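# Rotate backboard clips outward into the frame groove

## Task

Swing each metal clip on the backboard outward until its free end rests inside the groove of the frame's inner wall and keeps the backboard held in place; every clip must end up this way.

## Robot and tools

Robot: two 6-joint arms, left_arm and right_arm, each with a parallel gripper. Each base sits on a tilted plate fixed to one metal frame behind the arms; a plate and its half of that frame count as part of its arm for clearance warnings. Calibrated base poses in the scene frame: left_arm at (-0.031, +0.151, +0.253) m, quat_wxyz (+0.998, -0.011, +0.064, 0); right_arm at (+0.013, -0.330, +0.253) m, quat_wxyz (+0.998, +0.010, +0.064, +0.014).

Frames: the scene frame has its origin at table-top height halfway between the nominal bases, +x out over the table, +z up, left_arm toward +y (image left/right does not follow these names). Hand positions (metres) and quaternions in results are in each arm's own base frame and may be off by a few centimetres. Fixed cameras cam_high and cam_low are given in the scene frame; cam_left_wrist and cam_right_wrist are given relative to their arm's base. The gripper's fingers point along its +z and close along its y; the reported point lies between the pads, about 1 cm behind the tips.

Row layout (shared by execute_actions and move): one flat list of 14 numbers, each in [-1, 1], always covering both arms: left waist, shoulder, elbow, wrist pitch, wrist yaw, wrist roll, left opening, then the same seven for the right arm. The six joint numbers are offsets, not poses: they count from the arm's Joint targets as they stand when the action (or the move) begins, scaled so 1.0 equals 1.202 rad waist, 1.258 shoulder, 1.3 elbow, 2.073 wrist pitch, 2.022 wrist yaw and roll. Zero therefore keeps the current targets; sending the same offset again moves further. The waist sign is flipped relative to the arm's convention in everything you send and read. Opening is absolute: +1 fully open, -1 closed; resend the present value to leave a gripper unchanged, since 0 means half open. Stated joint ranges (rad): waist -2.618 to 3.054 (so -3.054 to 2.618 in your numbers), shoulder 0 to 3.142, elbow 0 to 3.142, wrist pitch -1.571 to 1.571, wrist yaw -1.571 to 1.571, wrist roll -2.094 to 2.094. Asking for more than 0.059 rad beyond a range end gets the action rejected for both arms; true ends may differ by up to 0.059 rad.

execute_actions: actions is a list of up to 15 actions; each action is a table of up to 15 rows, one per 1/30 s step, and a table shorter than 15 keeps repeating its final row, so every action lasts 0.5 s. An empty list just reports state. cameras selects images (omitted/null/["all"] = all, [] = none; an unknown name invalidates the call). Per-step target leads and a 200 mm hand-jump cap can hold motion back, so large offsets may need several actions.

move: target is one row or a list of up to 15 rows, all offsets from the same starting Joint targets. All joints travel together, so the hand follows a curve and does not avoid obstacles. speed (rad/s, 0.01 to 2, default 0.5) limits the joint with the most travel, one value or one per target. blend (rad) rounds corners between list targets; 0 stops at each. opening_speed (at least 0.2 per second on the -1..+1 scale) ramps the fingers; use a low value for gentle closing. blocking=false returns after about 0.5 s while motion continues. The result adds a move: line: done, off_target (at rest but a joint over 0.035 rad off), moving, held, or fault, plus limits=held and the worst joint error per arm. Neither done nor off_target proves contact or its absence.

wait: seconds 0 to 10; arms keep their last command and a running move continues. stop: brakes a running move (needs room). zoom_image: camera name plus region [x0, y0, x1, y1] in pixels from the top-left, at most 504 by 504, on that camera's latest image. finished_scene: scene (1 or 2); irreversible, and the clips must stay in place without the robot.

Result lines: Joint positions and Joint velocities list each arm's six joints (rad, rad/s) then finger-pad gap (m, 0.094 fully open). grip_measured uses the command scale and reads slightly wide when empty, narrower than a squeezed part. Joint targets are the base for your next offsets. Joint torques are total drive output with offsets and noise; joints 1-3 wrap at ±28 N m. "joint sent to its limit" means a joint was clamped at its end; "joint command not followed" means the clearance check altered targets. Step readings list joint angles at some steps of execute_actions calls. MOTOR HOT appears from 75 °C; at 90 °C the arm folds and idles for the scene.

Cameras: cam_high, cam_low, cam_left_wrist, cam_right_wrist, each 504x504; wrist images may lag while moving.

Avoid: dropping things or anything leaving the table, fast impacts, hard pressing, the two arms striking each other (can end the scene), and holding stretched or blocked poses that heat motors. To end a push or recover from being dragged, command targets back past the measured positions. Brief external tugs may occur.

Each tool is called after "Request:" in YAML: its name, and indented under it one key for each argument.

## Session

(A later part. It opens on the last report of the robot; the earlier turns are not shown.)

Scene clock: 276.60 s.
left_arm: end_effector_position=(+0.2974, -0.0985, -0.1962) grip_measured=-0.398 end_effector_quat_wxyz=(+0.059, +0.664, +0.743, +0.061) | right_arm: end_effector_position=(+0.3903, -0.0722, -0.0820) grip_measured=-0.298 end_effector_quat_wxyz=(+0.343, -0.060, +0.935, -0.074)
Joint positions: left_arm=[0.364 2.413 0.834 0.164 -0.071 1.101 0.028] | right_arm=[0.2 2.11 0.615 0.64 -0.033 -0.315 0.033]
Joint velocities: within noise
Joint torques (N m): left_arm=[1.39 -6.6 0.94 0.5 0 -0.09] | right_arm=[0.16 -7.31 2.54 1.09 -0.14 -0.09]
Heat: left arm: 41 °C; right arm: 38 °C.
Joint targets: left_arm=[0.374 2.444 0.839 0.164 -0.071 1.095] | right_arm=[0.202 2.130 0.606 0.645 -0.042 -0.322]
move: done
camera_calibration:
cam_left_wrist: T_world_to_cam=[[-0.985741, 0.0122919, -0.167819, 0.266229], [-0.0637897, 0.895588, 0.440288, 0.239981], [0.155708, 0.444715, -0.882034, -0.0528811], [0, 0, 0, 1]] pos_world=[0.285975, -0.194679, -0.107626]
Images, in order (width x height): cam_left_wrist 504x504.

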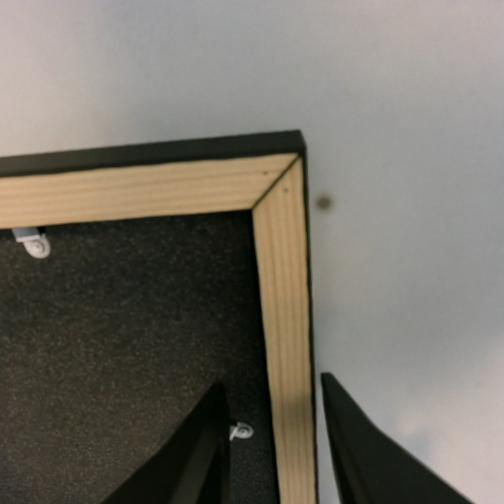

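Request:
move:
  target: [0,0,0,0,0,0,-0.54,0,0,0,0,0,0,-0.3]
  opening_speed: 0.3
  cameras: ["cam_left_wrist"]

Request:
zoom_image:
  camera: "cam_left_wrist"
  region: [130, 300, 330, 500]

Scene clock: 278.60 s.
left_arm: end_effector_position=(+0.2968, -0.0989, -0.1962) grip_measured=-0.538 end_effector_quat_wxyz=(+0.059, +0.665, +0.742, +0.061) | right_arm: end_effector_position=(+0.3903, -0.0722, -0.0820) grip_measured=-0.298 end_effector_quat_wxyz=(+0.343, -0.060, +0.935, -0.074)
Joint positions: left_arm=[0.366 2.413 0.834 0.162 -0.071 1.101 0.022] | right_arm=[0.2 2.11 0.615 0.64 -0.033 -0.315 0.033]
Joint velocities: within noise
Joint torques (N m): left_arm=[1.4 -6.68 0.9 0.49 0.02 -0.09] | right_arm=[0.14 -7.3 2.54 1.09 -0.14 -0.09]
Heat: left arm: 41 °C; right arm: 38 °C.
Joint targets: left_arm=[0.374 2.444 0.839 0.164 -0.071 1.095] | right_arm=[0.202 2.130 0.606 0.645 -0.042 -0.322]
move: done
camera_calibration:
cam_left_wrist: T_world_to_cam=[[-0.986013, 0.0142859, -0.166053, 0.26623], [-0.0612964, 0.895407, 0.441009, 0.239715], [0.154985, 0.445019, -0.882008, -0.05242], [0, 0, 0, 1]] pos_world=[0.285324, -0.195118, -0.107743]
Images, in order (width x height): cam_left_wrist 504x504.

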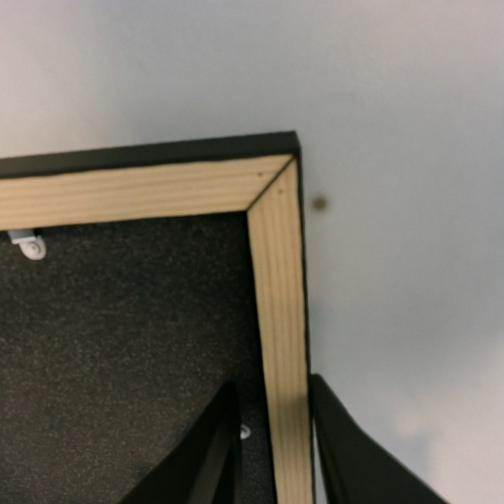

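Scaled by 2.520 from the camera's 504x504 image, which has a finer 720x720 frame.

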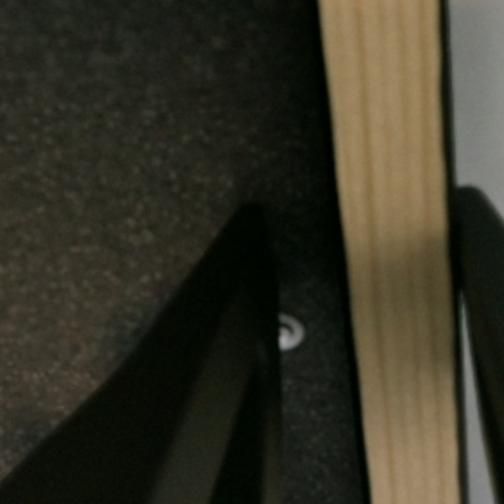

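Request:
move:
  target:
    - [0,-0.08,-0.012,-0.036,0,0,-0.5,0,0,0,0,0,0,-0.3]
    - [0,-0.08,-0.012,-0.036,0,0,0.277,0,0,0,0,0,0,-0.3]
  speed: 0.15
  cameras: ["cam_left_wrist"]

Request:
zoom_image:
  camera: "cam_left_wrist"
  region: [150, 250, 350, 450]

Scene clock: 281.10 s.
left_arm: end_effector_position=(+0.2945, -0.0981, -0.1859) grip_measured=+0.275 end_effector_quat_wxyz=(+0.050, +0.665, +0.743, +0.057) | right_arm: end_effector_position=(+0.3903, -0.0722, -0.0820) grip_measured=-0.298 end_effector_quat_wxyz=(+0.343, -0.060, +0.935, -0.074)
Joint positions: left_arm=[0.366 2.369 0.83 0.103 -0.071 1.101 0.06] | right_arm=[0.2 2.11 0.615 0.64 -0.033 -0.315 0.033]
Joint velocities: within noise
Joint torques (N m): left_arm=[1.4 -11.4 0.2 0.32 0.01 -0.08] | right_arm=[0.14 -7.3 2.54 1.08 -0.14 -0.09]
Heat: left arm: 41 °C; right arm: 38 °C.
Joint targets: left_arm=[0.374 2.343 0.823 0.089 -0.071 1.095] | right_arm=[0.202 2.130 0.606 0.645 -0.042 -0.322]
move: done
camera_calibration:
cam_left_wrist: T_world_to_cam=[[-0.988708, 0.0153173, -0.149071, 0.26976], [-0.0536962, 0.892498, 0.447844, 0.232966], [0.139905, 0.450792, -0.881597, -0.0382106], [0, 0, 0, 1]] pos_world=[0.284569, -0.194829, -0.0978055]
Images, in order (width x height): cam_left_wrist 504x504.

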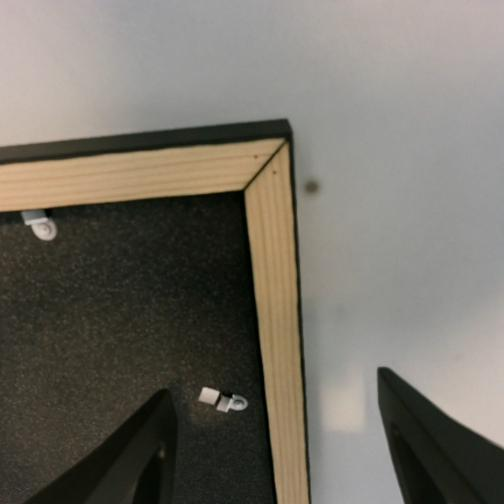

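Scaled by 2.520 from the camera's 504x504 image, which has a finer 720x720 frame.

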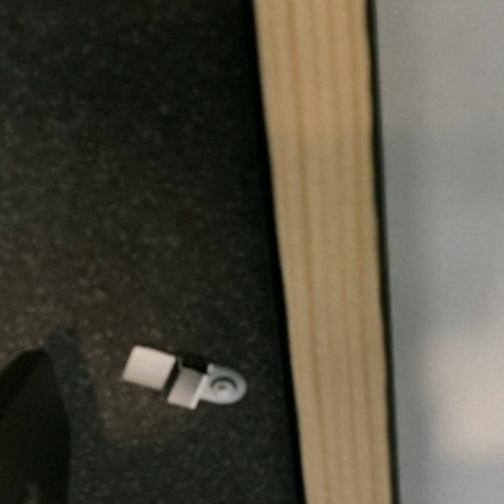

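Request:
move:
  target: [0,0.0843,0.0142,0.0376,0,0,0.277,0,0,0,0,0,0,-0.3]
  speed: 0.1
  cameras: ["cam_left_wrist"]

Request:
zoom_image:
  camera: "cam_left_wrist"
  region: [100, 270, 300, 470]

Scene clock: 287.03 s.
left_arm: end_effector_position=(+0.2926, -0.0974, -0.1974) grip_measured=+0.275 end_effector_quat_wxyz=(+0.052, +0.665, +0.742, +0.059) | right_arm: end_effector_position=(+0.3903, -0.0722, -0.0820) grip_measured=-0.298 end_effector_quat_wxyz=(+0.343, -0.060, +0.935, -0.074)
Joint positions: left_arm=[0.366 2.415 0.831 0.152 -0.073 1.1 0.06] | right_arm=[0.2 2.11 0.615 0.64 -0.033 -0.315 0.033]
Joint velocities: within noise
Joint torques (N m): left_arm=[1.31 -6.41 1.39 0.59 0.02 -0.04] | right_arm=[0.14 -7.3 2.54 1.09 -0.14 -0.09]
Heat: left arm: 41 °C; right arm: 38 °C.
Joint targets: left_arm=[0.374 2.449 0.842 0.167 -0.072 1.095] | right_arm=[0.202 2.130 0.606 0.645 -0.042 -0.322]
move: done
camera_calibration:
cam_left_wrist: T_world_to_cam=[[-0.988158, 0.0155102, -0.152651, 0.265313], [-0.0551108, 0.892612, 0.447444, 0.237766], [0.143198, 0.450558, -0.881188, -0.0493393], [0, 0, 0, 1]] pos_world=[0.28234, -0.194117, -0.109363]
Images, in order (width x height): cam_left_wrist 504x504.

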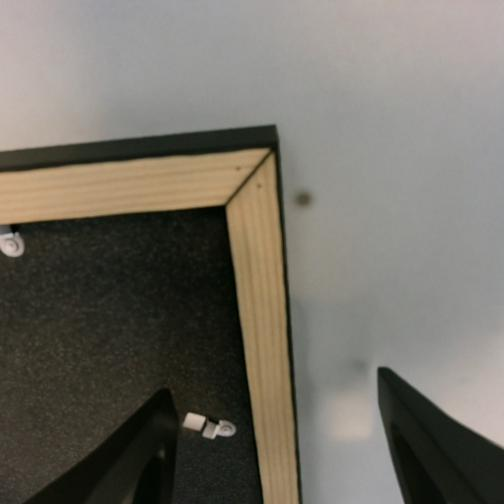

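Scaled by 2.520 from the camera's 504x504 image, which has a finer 720x720 frame.

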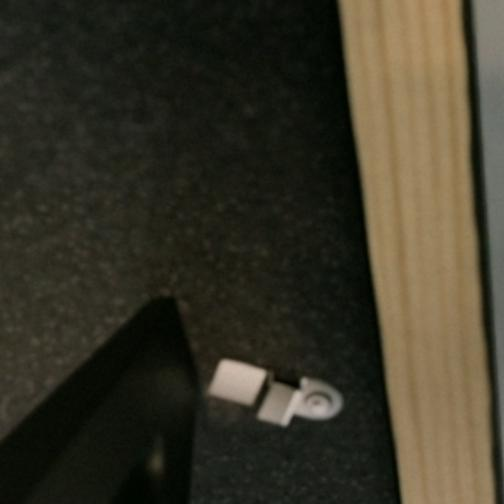

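Request:
move:
  target: [0,0.0035,0.0008,0.001,0,0,0.277,0,0,0,0,0,0,-0.3]
  speed: 0.05
  cameras: []

Request:
move:
  target: [0,0,0,0,0,0,-0.2,0,0,0,0,0,0,-0.3]
  opening_speed: 0.3
  cameras: ["cam_left_wrist"]

Request:
zoom_image:
  camera: "cam_left_wrist"
  region: [130, 300, 330, 500]

Scene clock: 289.30 s.
left_arm: end_effector_position=(+0.2926, -0.0974, -0.1974) grip_measured=+0.275 end_effector_quat_wxyz=(+0.052, +0.665, +0.742, +0.059) | right_arm: end_effector_position=(+0.3903, -0.0722, -0.0820) grip_measured=-0.298 end_effector_quat_wxyz=(+0.343, -0.060, +0.935, -0.074)
Joint positions: left_arm=[0.366 2.415 0.831 0.152 -0.073 1.1 0.06] | right_arm=[0.2 2.11 0.615 0.64 -0.033 -0.315 0.033]
Joint velocities: within noise
Joint torques (N m): left_arm=[1.28 -6.02 1.37 0.63 0.03 -0.05] | right_arm=[0.16 -7.31 2.54 1.09 -0.13 -0.09]
Heat: left arm: 41 °C; right arm: 38 °C.
Joint targets: left_arm=[0.374 2.453 0.843 0.169 -0.072 1.095] | right_arm=[0.202 2.130 0.606 0.645 -0.042 -0.322]
move: off_target (left_arm); left_arm: the shoulder is farthest, 0.038 rad from its target
No camera images: "cameras" was empty.

Scene clock: 291.10 s.
left_arm: end_effector_position=(+0.3002, -0.0987, -0.1967) grip_measured=-0.198 end_effector_quat_wxyz=(+0.061, +0.664, +0.742, +0.067) | right_arm: end_effector_position=(+0.3903, -0.0722, -0.0820) grip_measured=-0.298 end_effector_quat_wxyz=(+0.343, -0.060, +0.935, -0.074)
Joint positions: left_arm=[0.366 2.418 0.838 0.172 -0.081 1.099 0.038] | right_arm=[0.2 2.11 0.615 0.64 -0.033 -0.315 0.033]
Joint velocities: within noise
Joint torques (N m): left_arm=[1.31 -6.32 0.94 0.5 0.1 -0.1] | right_arm=[0.14 -7.31 2.54 1.09 -0.14 -0.09]
Heat: left arm: 41 °C; right arm: 38 °C.
Joint targets: left_arm=[0.374 2.453 0.843 0.169 -0.072 1.095] | right_arm=[0.202 2.130 0.606 0.645 -0.042 -0.322]
move: done
camera_calibration:
cam_left_wrist: T_world_to_cam=[[-0.983928, 0.0129584, -0.178097, 0.266338], [-0.0687476, 0.892996, 0.444784, 0.242606], [0.164803, 0.449879, -0.877752, -0.0550686], [0, 0, 0, 1]] pos_world=[0.287812, -0.195323, -0.10881]
Images, in order (width x height): cam_left_wrist 504x504.

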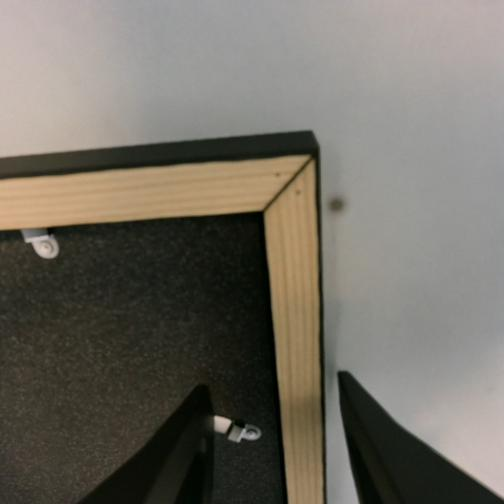

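Scaled by 2.520 from the camera's 504x504 image, which has a finer 720x720 frame.

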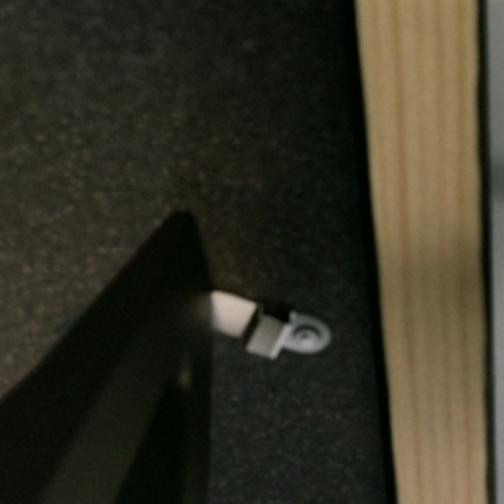

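Request:
move:
  target:
    - [0,-0.0859,-0.0154,-0.026,0,0,0,0,0,0,0,0,0,-0.3]
    - [-0.0626,-0.0919,-0.0385,-0.0154,0,0.0341,0,0,0,0,0,0,0,-0.3]
    - [-0.0626,-0.0151,-0.0269,0.0072,0,0.0341,-0.19,0,0,0,0,0,0,-0.3]
  speed: [0.15,0.15,0.08]
  cameras: ["cam_left_wrist"]

Request:
zoom_image:
  camera: "cam_left_wrist"
  region: [130, 300, 330, 500]

Scene clock: 299.17 s.
left_arm: end_effector_position=(+0.2927, -0.0759, -0.1967) grip_measured=-0.188 end_effector_quat_wxyz=(+0.048, +0.664, +0.744, +0.066) | right_arm: end_effector_position=(+0.3903, -0.0722, -0.0820) grip_measured=-0.298 end_effector_quat_wxyz=(+0.343, -0.060, +0.935, -0.074)
Joint positions: left_arm=[0.305 2.407 0.8 0.179 -0.081 1.158 0.038] | right_arm=[0.2 2.11 0.615 0.64 -0.033 -0.315 0.033]
Joint velocities: within noise
Joint torques (N m): left_arm=[0.21 -6.61 0.81 0.52 0.11 0.04] | right_arm=[0.14 -7.31 2.54 1.09 -0.14 -0.09]
Heat: left arm: 40 °C; right arm: 38 °C.
Joint targets: left_arm=[0.299 2.434 0.808 0.184 -0.071 1.164] | right_arm=[0.202 2.130 0.606 0.645 -0.042 -0.322]
move: done
camera_calibration:
cam_left_wrist: T_world_to_cam=[[-0.987454, 0.0122624, -0.15743, 0.263749], [-0.0624504, 0.885371, 0.460672, 0.222526], [0.145033, 0.464724, -0.873497, -0.0563702], [0, 0, 0, 1]] pos_world=[0.282512, -0.174055, -0.110229]
Images, in order (width x height): cam_left_wrist 504x504.

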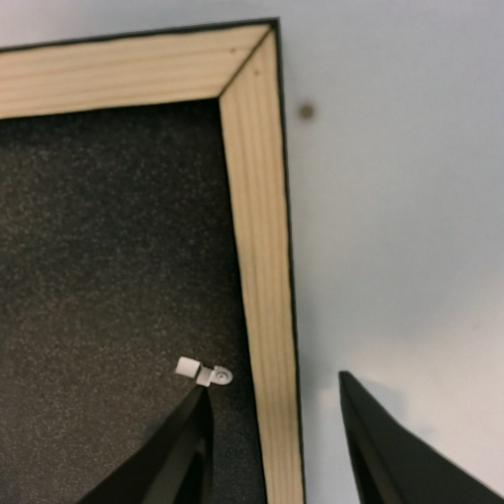

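Scaled by 2.520 from the camera's 504x504 image, which has a finer 720x720 frame.

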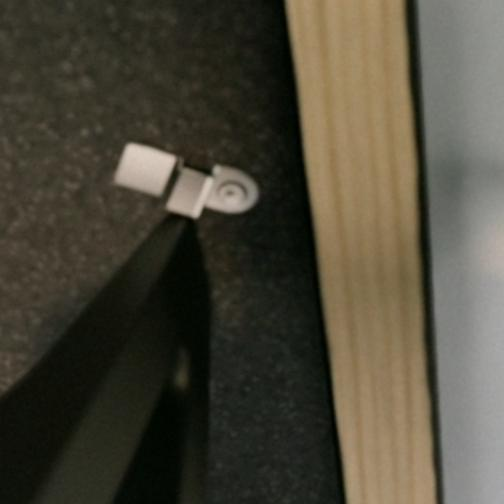

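Request:
move:
  target:
    - [0,0,0,0,0,0,-0.1,0,0,0,0,0,0,-0.3]
    - [0.0599,0.0053,0.0238,-0.0171,0,-0.0341,-0.1,0,0,0,0,0,0,-0.3]
  speed: [0.1,0.06]
  cameras: ["cam_left_wrist"]

Request:
zoom_image:
  camera: "cam_left_wrist"
  region: [130, 300, 330, 500]

Scene clock: 305.07 s.
left_arm: end_effector_position=(+0.2973, -0.0965, -0.1959) grip_measured=-0.102 end_effector_quat_wxyz=(+0.057, +0.664, +0.743, +0.065) | right_arm: end_effector_position=(+0.3903, -0.0722, -0.0820) grip_measured=-0.298 end_effector_quat_wxyz=(+0.343, -0.060, +0.935, -0.074)
Joint positions: left_arm=[0.363 2.412 0.832 0.163 -0.081 1.102 0.042] | right_arm=[0.2 2.11 0.615 0.64 -0.033 -0.315 0.033]
Joint velocities: within noise
Joint torques (N m): left_arm=[1.13 -6.93 1.01 0.32 0.13 -0.04] | right_arm=[0.14 -7.31 2.54 1.09 -0.13 -0.08]
Heat: left arm: 40 °C; right arm: 38 °C.
Joint targets: left_arm=[0.371 2.441 0.839 0.149 -0.071 1.095] | right_arm=[0.202 2.130 0.606 0.645 -0.042 -0.322]
move: done
camera_calibration:
cam_left_wrist: T_world_to_cam=[[-0.985516, 0.0128357, -0.169094, 0.265815], [-0.0653493, 0.891374, 0.448532, 0.239697], [0.156484, 0.453086, -0.877625, -0.0521261], [0, 0, 0, 1]] pos_world=[0.285786, -0.193454, -0.108311]
Images, in order (width x height): cam_left_wrist 504x504.

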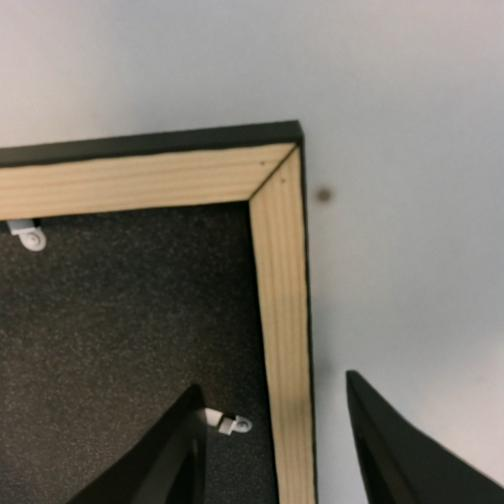

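Scaled by 2.520 from the camera's 504x504 image, which has a finer 720x720 frame.

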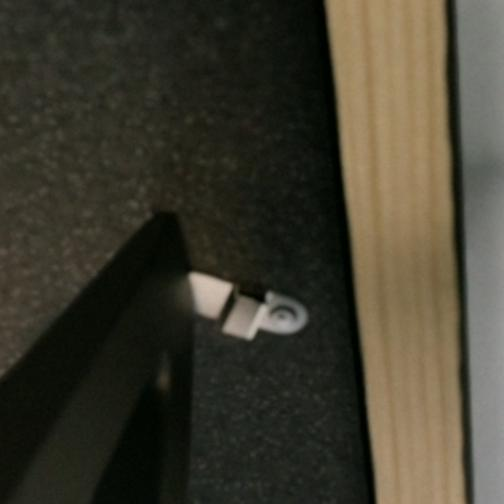

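Request:
move:
  target: [0,-0.078,-0.0127,-0.014,0,0,-0.1,0,0,0,0,0,0,-0.3]
  speed: 0.15
  cameras: ["cam_left_wrist"]

Request:
zoom_image:
  camera: "cam_left_wrist"
  region: [180, 350, 280, 450]

Scene clock: 308.43 s.
left_arm: end_effector_position=(+0.3037, -0.0989, -0.1838) grip_measured=-0.102 end_effector_quat_wxyz=(+0.065, +0.663, +0.743, +0.068) | right_arm: end_effector_position=(+0.3903, -0.0722, -0.0820) grip_measured=-0.298 end_effector_quat_wxyz=(+0.343, -0.060, +0.935, -0.074)
Joint positions: left_arm=[0.363 2.367 0.832 0.134 -0.081 1.101 0.042] | right_arm=[0.2 2.11 0.615 0.64 -0.033 -0.315 0.033]
Joint velocities: within noise
Joint torques (N m): left_arm=[1.28 -11.36 -0.14 0.4 0.1 -0.09] | right_arm=[0.14 -7.31 2.54 1.09 -0.14 -0.09]
Heat: left arm: 40 °C; right arm: 38 °C.
Joint targets: left_arm=[0.371 2.343 0.822 0.120 -0.071 1.095] | right_arm=[0.202 2.130 0.606 0.645 -0.042 -0.322]
move: done
camera_calibration:
cam_left_wrist: T_world_to_cam=[[-0.982816, 0.0106626, -0.184278, 0.270426], [-0.0731927, 0.893981, 0.442087, 0.238294], [0.169455, 0.447979, -0.877838, -0.0458274], [0, 0, 0, 1]] pos_world=[0.290986, -0.195384, -0.0957423]
Images, in order (width x height): cam_left_wrist 504x504.

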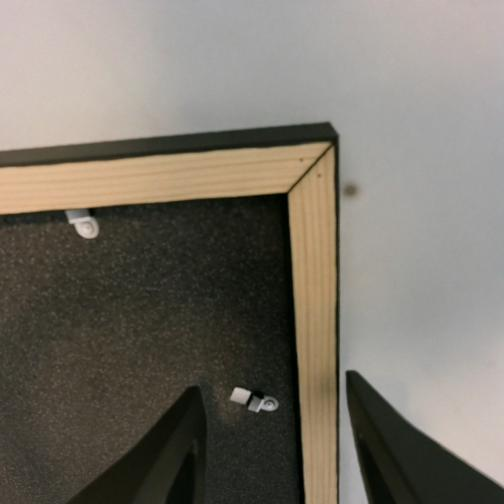

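Scaled by 5.040 from the camera's 504x504 image, which has a finer 720x720 frame.

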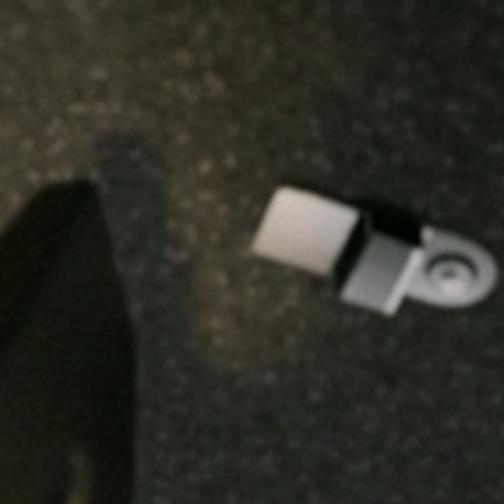

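Request:
move:
  target:
    - [0,0,0,0,0,0,0.277,0,0,0,0,0,0,-0.3]
    - [0.0021,0.0874,0.0162,0.0236,0,0,0.277,0,0,0,0,0,0,-0.3]
  speed: 0.1
  cameras: ["cam_left_wrist"]

Request:
zoom_image:
  camera: "cam_left_wrist"
  region: [130, 350, 280, 500]

Scene clock: 313.87 s.
left_arm: end_effector_position=(+0.2948, -0.0958, -0.1973) grip_measured=+0.275 end_effector_quat_wxyz=(+0.053, +0.664, +0.744, +0.063) | right_arm: end_effector_position=(+0.3903, -0.0722, -0.0820) grip_measured=-0.298 end_effector_quat_wxyz=(+0.343, -0.060, +0.935, -0.074)
Joint positions: left_arm=[0.364 2.416 0.832 0.157 -0.081 1.099 0.06] | right_arm=[0.2 2.11 0.615 0.64 -0.033 -0.315 0.033]
Joint velocities: within noise
Joint torques (N m): left_arm=[1.39 -6.05 1.29 0.58 0.1 -0.1] | right_arm=[0.14 -7.31 2.54 1.08 -0.13 -0.09]
Heat: left arm: 40 °C; right arm: 38 °C.
Joint targets: left_arm=[0.374 2.453 0.843 0.169 -0.071 1.095] | right_arm=[0.202 2.130 0.606 0.645 -0.042 -0.322]
move: off_target (left_arm); left_arm: the shoulder is farthest, 0.037 rad from its target
camera_calibration:
cam_left_wrist: T_world_to_cam=[[-0.986972, 0.011856, -0.160455, 0.265187], [-0.0627989, 0.88979, 0.452028, 0.239386], [0.148131, 0.456216, -0.877453, -0.0504477], [0, 0, 0, 1]] pos_world=[0.284238, -0.193132, -0.109924]
Images, in order (width x height): cam_left_wrist 504x504.

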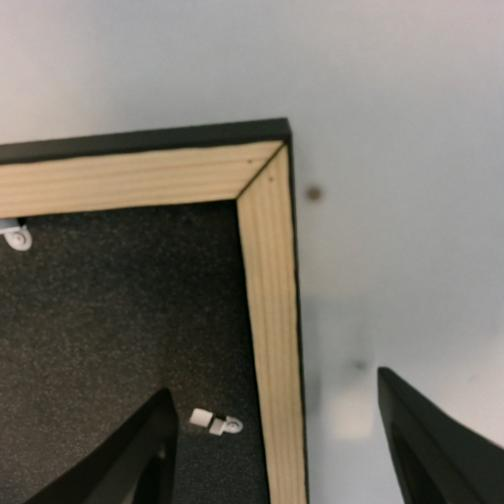

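Scaled by 3.360 from the camera's 504x504 image, which has a finer 720x720 frame.

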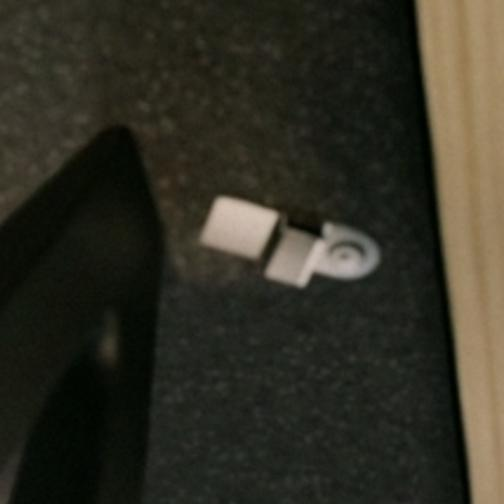

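Request:
move:
  target: [0,0,0,0,0,0,-0.4,0,0,0,0,0,0,-0.3]
  opening_speed: 0.3
  cameras: ["cam_left_wrist"]

Request:
zoom_image:
  camera: "cam_left_wrist"
  region: [150, 350, 350, 504]

Request:
move:
  target: [0,0,0,0,0,0,-0.54,0,0,0,0,0,0,-0.3]
  opening_speed: 0.3
  cameras: ["cam_left_wrist"]

Request:
zoom_image:
  camera: "cam_left_wrist"
  region: [150, 350, 350, 504]

Scene clock: 317.77 s.
left_arm: end_effector_position=(+0.3013, -0.1001, -0.1964) grip_measured=-0.396 end_effector_quat_wxyz=(+0.063, +0.666, +0.740, +0.068) | right_arm: end_effector_position=(+0.3903, -0.0722, -0.0820) grip_measured=-0.298 end_effector_quat_wxyz=(+0.343, -0.060, +0.935, -0.074)
Joint positions: left_arm=[0.37 2.418 0.84 0.174 -0.082 1.103 0.028] | right_arm=[0.2 2.11 0.615 0.64 -0.033 -0.315 0.033]
Joint velocities: within noise
Joint torques (N m): left_arm=[0.83 -6.41 0.85 0.47 0.11 -0.1] | right_arm=[0.16 -7.3 2.54 1.08 -0.14 -0.09]
Heat: left arm: 40 °C; right arm: 38 °C.
Joint targets: left_arm=[0.374 2.453 0.843 0.169 -0.071 1.095] | right_arm=[0.202 2.130 0.606 0.645 -0.042 -0.322]
move: done
camera_calibration:
cam_left_wrist: T_world_to_cam=[[-0.983063, 0.0202614, -0.182145, 0.267258], [-0.0639373, 0.893508, 0.444472, 0.242408], [0.171753, 0.448589, -0.877079, -0.0564159], [0, 0, 0, 1]] pos_world=[0.28792, -0.196701, -0.108545]
Images, in order (width x height): cam_left_wrist 504x504.

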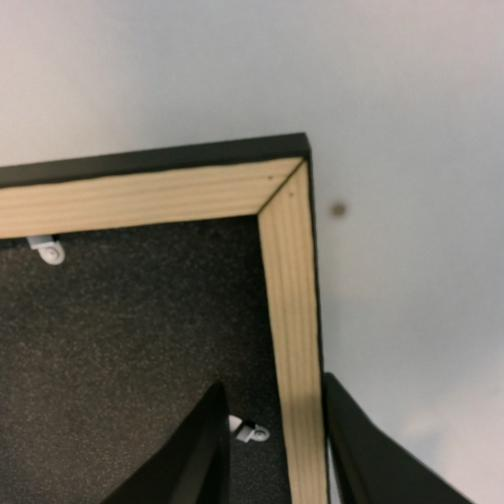

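Scaled by 2.520 from the camera's 504x504 image, which has a finer 720x720 frame.

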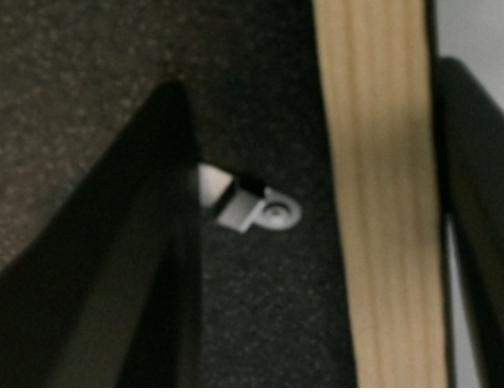

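Scene clock: 318.43 s.
left_arm: end_effector_position=(+0.2988, -0.1036, -0.1968) grip_measured=-0.537 end_effector_quat_wxyz=(+0.064, +0.670, +0.738, +0.060) | right_arm: end_effector_position=(+0.3903, -0.0722, -0.0820) grip_measured=-0.298 end_effector_quat_wxyz=(+0.343, -0.060, +0.935, -0.074)
Joint positions: left_arm=[0.374 2.418 0.84 0.169 -0.066 1.106 0.022] | right_arm=[0.2 2.11 0.615 0.64 -0.033 -0.315 0.033]
Joint velocities: within noise
Joint torques (N m): left_arm=[0.59 -6.31 0.84 0.5 -0.04 -0.14] | right_arm=[0.16 -7.31 2.54 1.09 -0.14 -0.09]
Heat: left arm: 40 °C; right arm: 38 °C.
Joint targets: left_arm=[0.374 2.453 0.843 0.169 -0.071 1.095] | right_arm=[0.202 2.130 0.606 0.645 -0.042 -0.322]
move: done
camera_calibration:
cam_left_wrist: T_world_to_cam=[[-0.984667, 0.0269715, -0.172349, 0.267861], [-0.0513569, 0.899371, 0.434159, 0.2403], [0.166716, 0.436353, -0.884196, -0.0559617], [0, 0, 0, 1]] pos_world=[0.285425, -0.198924, -0.107644]
Images, in order (width x height): cam_left_wrist 504x504.

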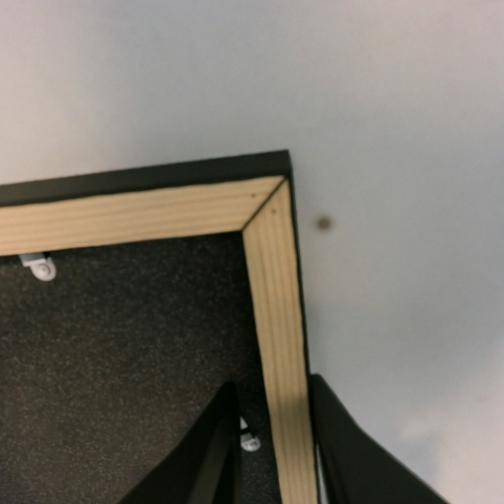

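Scaled by 2.520 from the camera's 504x504 image, which has a finer 720x720 frame.

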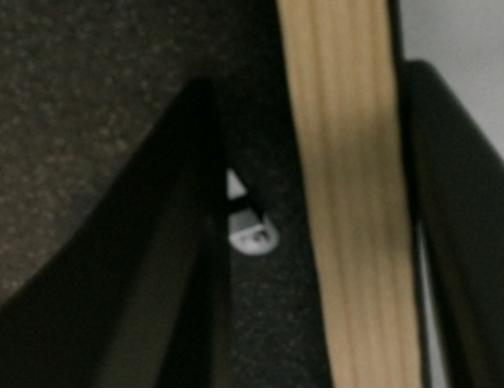

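Request:
move:
  target:
    - [0,0,0,0,0,0,-0.48,0,0,0,0,0,0,-0.3]
    - [0,-0.095,-0.018,-0.026,0,0,-0.48,0,0,0,0,0,0,-0.3]
    - [0,-0.096,-0.018,-0.026,0,0,0.15,0,0,0,0,0,0,-0.3]
  speed: 0.15
  cameras: ["cam_left_wrist"]

Request:
zoom_image:
  camera: "cam_left_wrist"
  region: [180, 330, 330, 480]

Scene clock: 321.33 s.
left_arm: end_effector_position=(+0.2997, -0.1034, -0.1826) grip_measured=+0.148 end_effector_quat_wxyz=(+0.065, +0.668, +0.739, +0.061) | right_arm: end_effector_position=(+0.3903, -0.0722, -0.0820) grip_measured=-0.298 end_effector_quat_wxyz=(+0.343, -0.060, +0.935, -0.074)
Joint positions: left_arm=[0.374 2.359 0.826 0.128 -0.069 1.101 0.054] | right_arm=[0.2 2.11 0.615 0.64 -0.033 -0.315 0.033]
Joint velocities: within noise
Joint torques (N m): left_arm=[0.55 -11.45 0.18 0.37 0.01 -0.11] | right_arm=[0.16 -7.3 2.54 1.09 -0.14 -0.09]
Heat: left arm: 40 °C; right arm: 38 °C.
Joint targets: left_arm=[0.374 2.332 0.820 0.115 -0.072 1.095] | right_arm=[0.202 2.130 0.606 0.645 -0.042 -0.322]
move: done
camera_calibration:
cam_left_wrist: T_world_to_cam=[[-0.984193, 0.0218431, -0.175745, 0.269929], [-0.057642, 0.898818, 0.434515, 0.235958], [0.167454, 0.437777, -0.883352, -0.0435689], [0, 0, 0, 1]] pos_world=[0.286559, -0.198906, -0.0935751]
Images, in order (width x height): cam_left_wrist 504x504.

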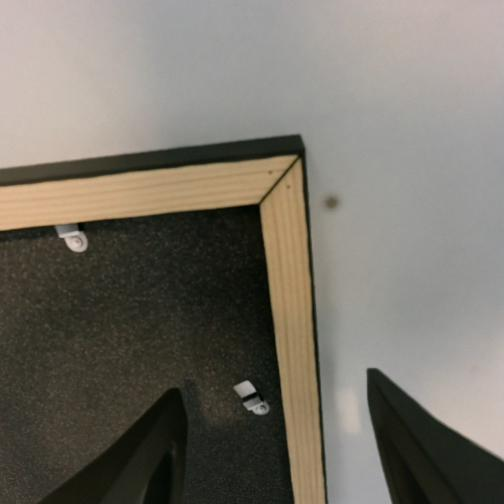

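Scaled by 3.360 from the camera's 504x504 image, which has a finer 720x720 frame.

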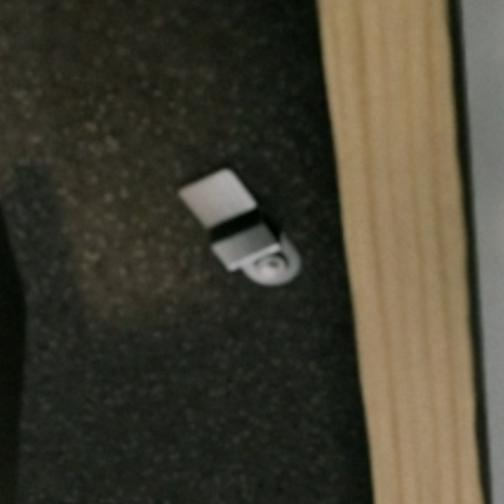

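Request:
move:
  target:
    - [-0.0241,0,0,0,0,0,0.277,0,0,0,0,0,0,-0.3]
    - [0,0.08,0.015,0.0256,0,0,0.277,0,0,0,0,0,0,-0.3]
    - [0,0.0946,0.0169,0.0256,0,0,0.277,0,0,0,0,0,0,-0.3]
  speed: [0.15,0.15,0.05]
  cameras: ["cam_left_wrist"]

Request:
zoom_image:
  camera: "cam_left_wrist"
  region: [130, 350, 280, 500]

Scene clock: 326.20 s.
left_arm: end_effector_position=(+0.2948, -0.0985, -0.1973) grip_measured=+0.275 end_effector_quat_wxyz=(+0.057, +0.665, +0.742, +0.059) | right_arm: end_effector_position=(+0.3903, -0.0722, -0.0820) grip_measured=-0.298 end_effector_quat_wxyz=(+0.343, -0.060, +0.935, -0.074)
Joint positions: left_arm=[0.366 2.416 0.831 0.162 -0.069 1.101 0.06] | right_arm=[0.2 2.11 0.615 0.64 -0.033 -0.315 0.033]
Joint velocities: within noise
Joint torques (N m): left_arm=[1.4 -6.2 1.37 0.57 -0.01 -0.07] | right_arm=[0.14 -7.31 2.52 1.09 -0.13 -0.09]
Heat: left arm: 40 °C; right arm: 38 °C.
Joint targets: left_arm=[0.374 2.451 0.842 0.168 -0.071 1.095] | right_arm=[0.202 2.130 0.606 0.645 -0.042 -0.322]
move: done
camera_calibration:
cam_left_wrist: T_world_to_cam=[[-0.986934, 0.0145926, -0.160465, 0.265443], [-0.0585417, 0.895359, 0.441481, 0.238946], [0.150116, 0.445106, -0.882806, -0.0519138], [0, 0, 0, 1]] pos_world=[0.283756, -0.194709, -0.108726]
Images, in order (width x height): cam_left_wrist 504x504.

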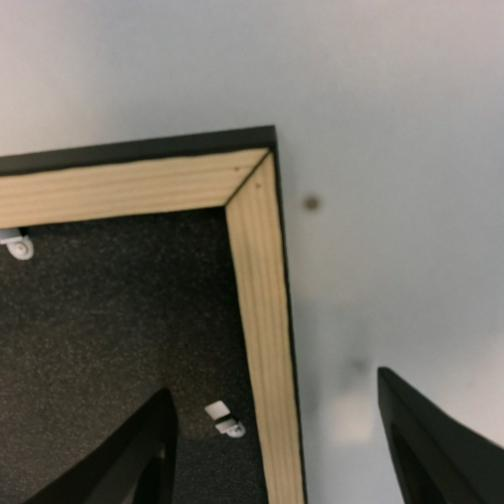

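Scaled by 3.360 from the camera's 504x504 image, which has a finer 720x720 frame.

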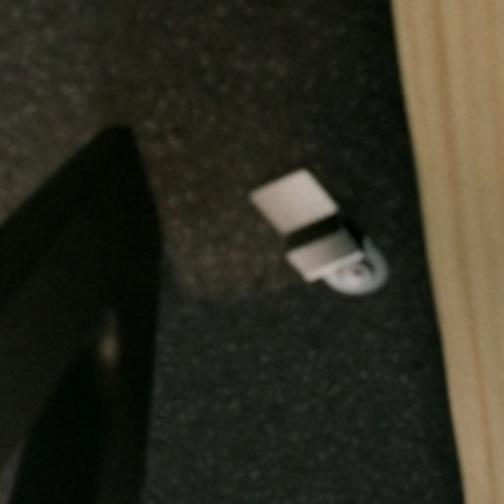

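Request:
move:
  target: [0,0,0,0,0,0,-0.45,0,0,0,0,0,0,-0.3]
  opening_speed: 0.3
  cameras: ["cam_left_wrist"]

Request:
zoom_image:
  camera: "cam_left_wrist"
  region: [150, 350, 350, 504]

Scene clock: 330.27 s.
left_arm: end_effector_position=(+0.3005, -0.1000, -0.1963) grip_measured=-0.447 end_effector_quat_wxyz=(+0.064, +0.665, +0.742, +0.065) | right_arm: end_effector_position=(+0.3903, -0.0722, -0.0820) grip_measured=-0.298 end_effector_quat_wxyz=(+0.343, -0.060, +0.935, -0.074)
Joint positions: left_arm=[0.368 2.417 0.837 0.174 -0.077 1.1 0.026] | right_arm=[0.2 2.11 0.615 0.64 -0.033 -0.315 0.033]
Joint velocities: within noise
Joint torques (N m): left_arm=[1.18 -6.31 0.91 0.44 0.05 -0.11] | right_arm=[0.16 -7.3 2.54 1.09 -0.14 -0.09]
Heat: left arm: 40 °C; right arm: 38 °C.
Joint targets: left_arm=[0.374 2.451 0.842 0.168 -0.071 1.095] | right_arm=[0.202 2.130 0.606 0.645 -0.042 -0.322]
move: done
camera_calibration:
cam_left_wrist: T_world_to_cam=[[-0.983646, 0.0150176, -0.179488, 0.266571], [-0.0666998, 0.895299, 0.440444, 0.242408], [0.16731, 0.445212, -0.879655, -0.0558312], [0, 0, 0, 1]] pos_world=[0.287721, -0.196174, -0.108033]
Images, in order (width x height): cam_left_wrist 504x504.

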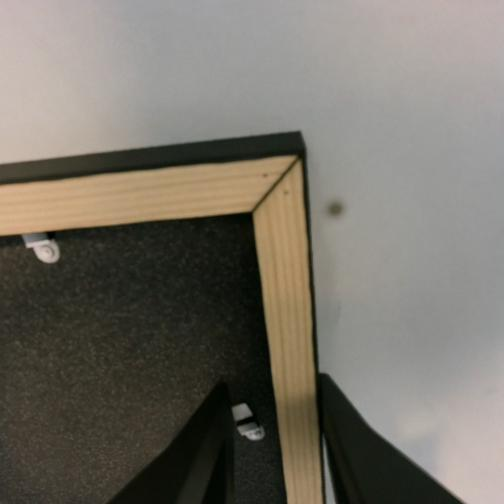

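Scaled by 2.520 from the camera's 504x504 image, which has a finer 720x720 frame.

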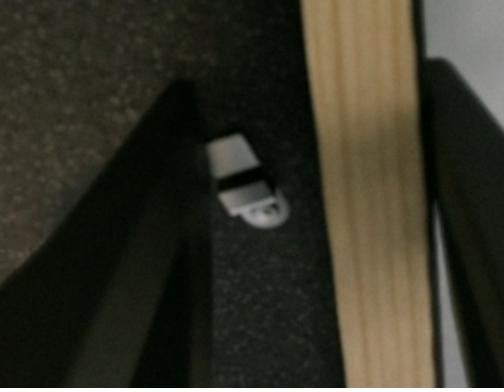

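Request:
move:
  target: [0,0,0,0,0,0,-0.74,0,0,0,0,0,0,-0.3]
  opening_speed: 0.3
  cameras: ["cam_left_wrist"]

Request:
zoom_image:
  camera: "cam_left_wrist"
  region: [150, 350, 350, 504]

Scene clock: 332.17 s.
left_arm: end_effector_position=(+0.2942, -0.1014, -0.1973) grip_measured=-0.736 end_effector_quat_wxyz=(+0.055, +0.668, +0.740, +0.057) | right_arm: end_effector_position=(+0.3903, -0.0722, -0.0820) grip_measured=-0.298 end_effector_quat_wxyz=(+0.343, -0.060, +0.935, -0.074)
Joint positions: left_arm=[0.373 2.417 0.837 0.152 -0.067 1.1 0.012] | right_arm=[0.2 2.11 0.615 0.64 -0.033 -0.315 0.033]
Joint velocities: within noise
Joint torques (N m): left_arm=[0.73 -6.31 0.68 0.66 -0.02 -0.11] | right_arm=[0.14 -7.31 2.54 1.09 -0.14 -0.09]
Heat: left arm: 39 °C; right arm: 38 °C.
Joint targets: left_arm=[0.374 2.451 0.842 0.168 -0.071 1.095] | right_arm=[0.202 2.130 0.606 0.645 -0.042 -0.322]
move: done
camera_calibration:
cam_left_wrist: T_world_to_cam=[[-0.987563, 0.0219768, -0.155683, 0.266821], [-0.0495514, 0.896217, 0.440839, 0.238786], [0.149214, 0.44307, -0.883982, -0.0507649], [0, 0, 0, 1]] pos_world=[0.28291, -0.197376, -0.108602]
Images, in order (width x height): cam_left_wrist 504x504.

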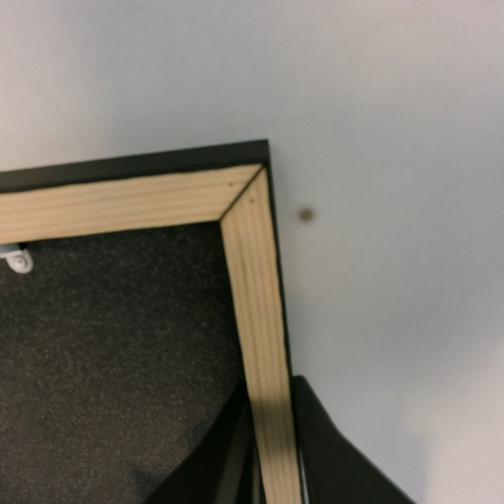

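Scaled by 2.520 from the camera's 504x504 image, which has a finer 720x720 frame.

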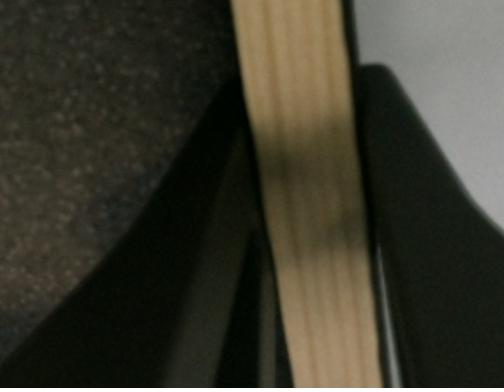

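Request:
move:
  target:
    - [0,0,0,0,0,0,-0.35,0,0,0,0,0,0,-0.3]
    - [0,-0.207,-0.021,-0.0955,0,0,-0.35,0,0,0,0,0,0,-0.3]
  speed: 0.2
  cameras: ["cam_left_wrist"]

Request:
zoom_image:
  camera: "cam_left_wrist"
  region: [200, 280, 320, 400]

Scene clock: 335.57 s.
left_arm: end_effector_position=(+0.3041, -0.1049, -0.1455) grip_measured=-0.352 end_effector_quat_wxyz=(+0.064, +0.667, +0.740, +0.061) | right_arm: end_effector_position=(+0.3903, -0.0722, -0.0820) grip_measured=-0.298 end_effector_quat_wxyz=(+0.343, -0.060, +0.935, -0.074)
Joint positions: left_arm=[0.373 2.215 0.824 -0.016 -0.069 1.1 0.03] | right_arm=[0.2 2.11 0.615 0.64 -0.033 -0.315 0.033]
Joint velocities: within noise
Joint torques (N m): left_arm=[0.76 -11.1 0.87 0.37 -0.01 -0.07] | right_arm=[0.16 -7.31 2.52 1.08 -0.14 -0.09]
Heat: left arm: 39 °C; right arm: 38 °C.
Joint targets: left_arm=[0.374 2.191 0.814 -0.030 -0.071 1.095] | right_arm=[0.202 2.130 0.606 0.645 -0.042 -0.322]
move: done
camera_calibration:
cam_left_wrist: T_world_to_cam=[[-0.984466, 0.0208082, -0.174338, 0.280983], [-0.0580481, 0.89854, 0.435037, 0.221596], [0.165702, 0.438399, -0.883374, -0.0103368], [0, 0, 0, 1]] pos_world=[0.291194, -0.200428, -0.0565476]
Images, in order (width x height): cam_left_wrist 504x504.

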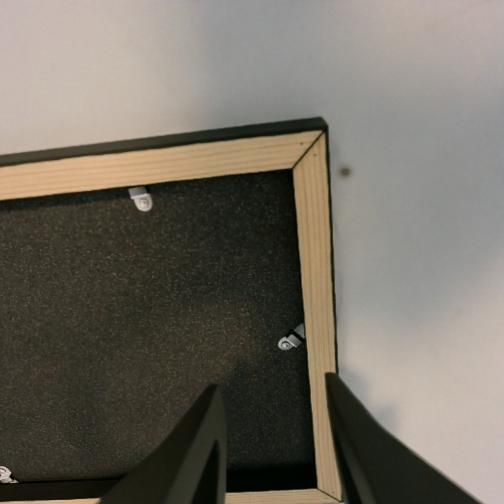

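Scaled by 4.200 from the camera's 504x504 image, which has a finer 720x720 frame.

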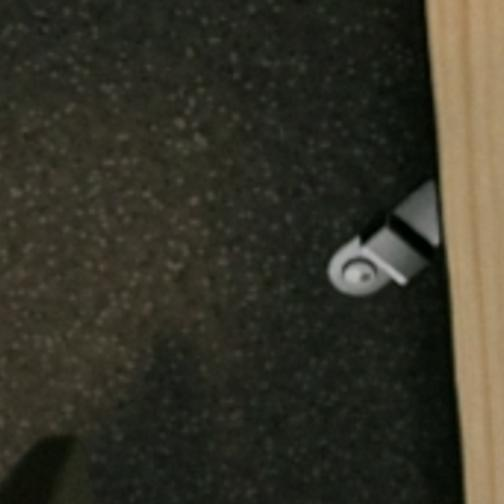

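Request:
move:
  target:
    - [-0.0283,0,0,0,0,-0.0084,-0.02,0,0,0,0,0,0,-0.3]
    - [-0.0029,0.1762,0.0046,0.0871,0,-0.0084,-0.02,0,0,0,0,0,0,-0.3]
  speed: 0.2
  cameras: ["cam_left_wrist"]

Request:
zoom_image:
  camera: "cam_left_wrist"
  region: [130, 300, 330, 500]

Scene clock: 344.97 s.
left_arm: end_effector_position=(+0.2962, -0.0977, -0.1901) grip_measured=-0.022 end_effector_quat_wxyz=(+0.059, +0.657, +0.749, +0.059) | right_arm: end_effector_position=(+0.3903, -0.0722, -0.0820) grip_measured=-0.298 end_effector_quat_wxyz=(+0.343, -0.060, +0.935, -0.074)
Joint positions: left_arm=[0.361 2.386 0.824 0.144 -0.069 1.084 0.046] | right_arm=[0.2 2.11 0.615 0.64 -0.033 -0.315 0.033]
Joint velocities: within noise
Joint torques (N m): left_arm=[1.47 -7.09 0.44 0.55 -0.01 -0.09] | right_arm=[0.14 -7.31 2.54 1.09 -0.14 -0.09]
Heat: left arm: 40 °C; right arm: 38 °C.
Joint targets: left_arm=[0.370 2.412 0.820 0.151 -0.071 1.078] | right_arm=[0.202 2.130 0.606 0.645 -0.042 -0.322]
move: done
camera_calibration:
cam_left_wrist: T_world_to_cam=[[-0.986347, -0.0065735, -0.164548, 0.265011], [-0.0789386, 0.895799, 0.437394, 0.240425], [0.144527, 0.444411, -0.884087, -0.0448351], [0, 0, 0, 1]] pos_world=[0.286852, -0.193705, -0.101191]
Images, in order (width x height): cam_left_wrist 504x504.

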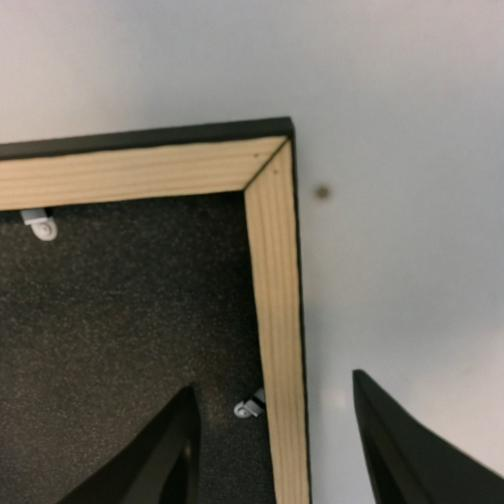

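Scaled by 2.520 from the camera's 504x504 image, which has a finer 720x720 frame.

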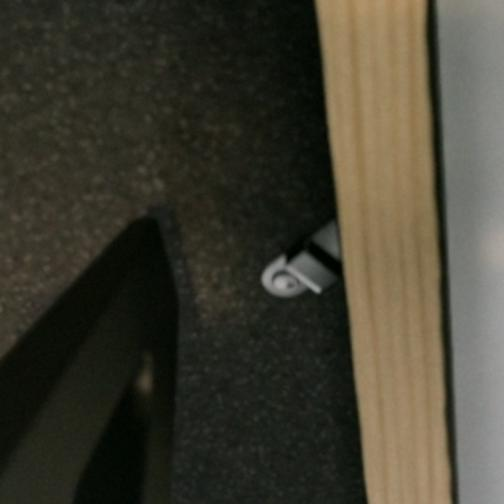

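Request:
move:
  target: [0.0012,0.0278,0.0177,0.0058,0,0,-0.02,0,0,0,0,0,0,-0.3]
  speed: 0.06
  cameras: ["cam_left_wrist"]

Request:
zoom_image:
  camera: "cam_left_wrist"
  region: [130, 300, 330, 500]

Scene clock: 349.20 s.
left_arm: end_effector_position=(+0.2943, -0.0971, -0.1972) grip_measured=-0.022 end_effector_quat_wxyz=(+0.054, +0.658, +0.749, +0.058) | right_arm: end_effector_position=(+0.3903, -0.0722, -0.0820) grip_measured=-0.298 end_effector_quat_wxyz=(+0.343, -0.060, +0.935, -0.074)
Joint positions: left_arm=[0.363 2.415 0.834 0.153 -0.071 1.084 0.046] | right_arm=[0.2 2.11 0.615 0.64 -0.033 -0.315 0.033]
Joint velocities: within noise
Joint torques (N m): left_arm=[1.47 -6.38 1.25 0.55 0.02 -0.12] | right_arm=[0.14 -7.3 2.54 1.09 -0.14 -0.09]
Heat: left arm: 40 °C; right arm: 38 °C.
Joint targets: left_arm=[0.372 2.448 0.843 0.163 -0.071 1.078] | right_arm=[0.202 2.130 0.606 0.645 -0.042 -0.322]
move: done
camera_calibration:
cam_left_wrist: T_world_to_cam=[[-0.987827, -0.00523783, -0.155468, 0.264314], [-0.0743435, 0.893802, 0.442257, 0.242261], [0.136641, 0.448431, -0.883311, -0.0481745], [0, 0, 0, 1]] pos_world=[0.285689, -0.193546, -0.108602]
Images, in order (width x height): cam_left_wrist 504x504.

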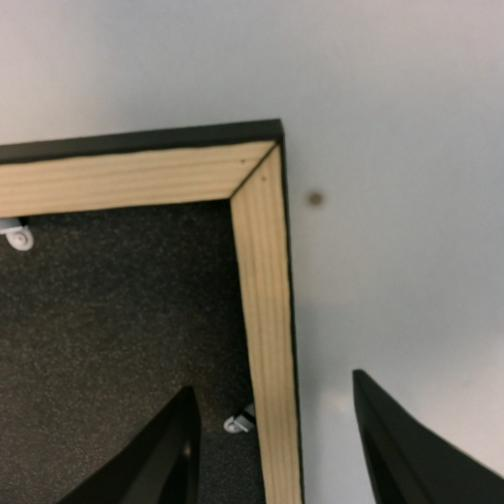

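Scaled by 2.520 from the camera's 504x504 image, which has a finer 720x720 frame.

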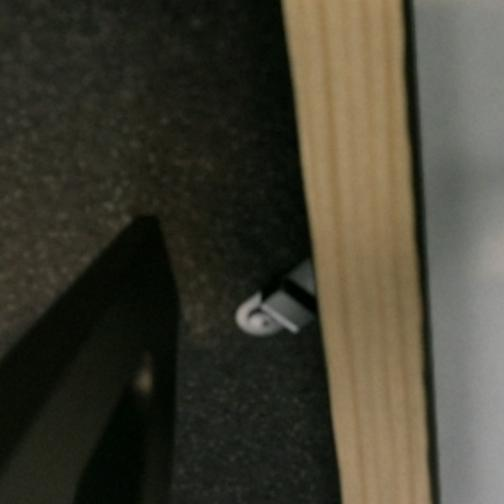

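Request:
move:
  target: [0,0,0,0,0,0,-0.5,0,0,0,0,0,0,-0.3]
  opening_speed: 0.3
  cameras: ["cam_left_wrist"]

Request:
zoom_image:
  camera: "cam_left_wrist"
  region: [150, 350, 350, 504]

Scene clock: 352.10 s.
left_arm: end_effector_position=(+0.2958, -0.0975, -0.1969) grip_measured=-0.498 end_effector_quat_wxyz=(+0.057, +0.657, +0.749, +0.059) | right_arm: end_effector_position=(+0.3903, -0.0722, -0.0820) grip_measured=-0.298 end_effector_quat_wxyz=(+0.343, -0.060, +0.935, -0.074)
Joint positions: left_arm=[0.363 2.415 0.834 0.159 -0.071 1.084 0.024] | right_arm=[0.2 2.11 0.615 0.64 -0.033 -0.315 0.033]
Joint velocities: within noise
Joint torques (N m): left_arm=[1.44 -6.42 1.43 0.53 0.03 -0.1] | right_arm=[0.14 -7.3 2.54 1.09 -0.14 -0.09]
Heat: left arm: 40 °C; right arm: 38 °C.
Joint targets: left_arm=[0.372 2.448 0.843 0.163 -0.071 1.078] | right_arm=[0.202 2.130 0.606 0.645 -0.042 -0.322]
move: done
camera_calibration:
cam_left_wrist: T_world_to_cam=[[-0.986822, -0.0055996, -0.161711, 0.264305], [-0.0772362, 0.894497, 0.440352, 0.243208], [0.142184, 0.447039, -0.883142, -0.0497175], [0, 0, 0, 1]] pos_world=[0.286675, -0.193843, -0.108264]
Images, in order (width x height): cam_left_wrist 504x504.

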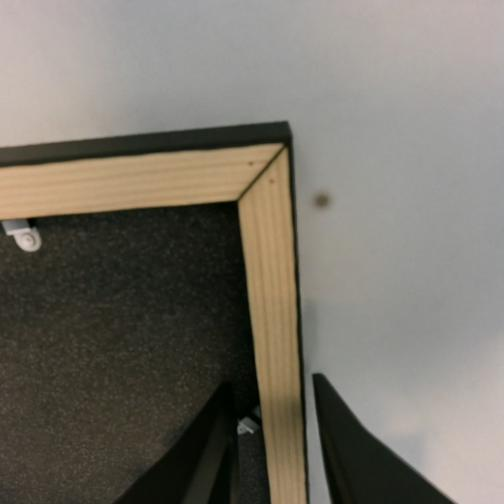

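Scaled by 2.520 from the camera's 504x504 image, which has a finer 720x720 frame.

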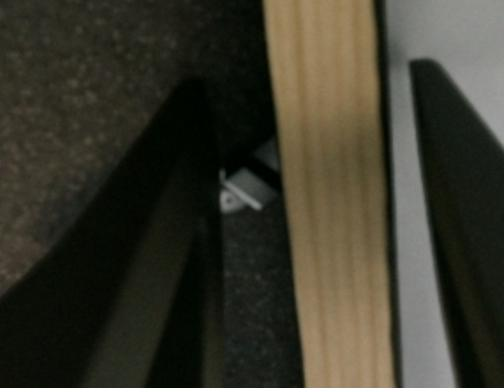

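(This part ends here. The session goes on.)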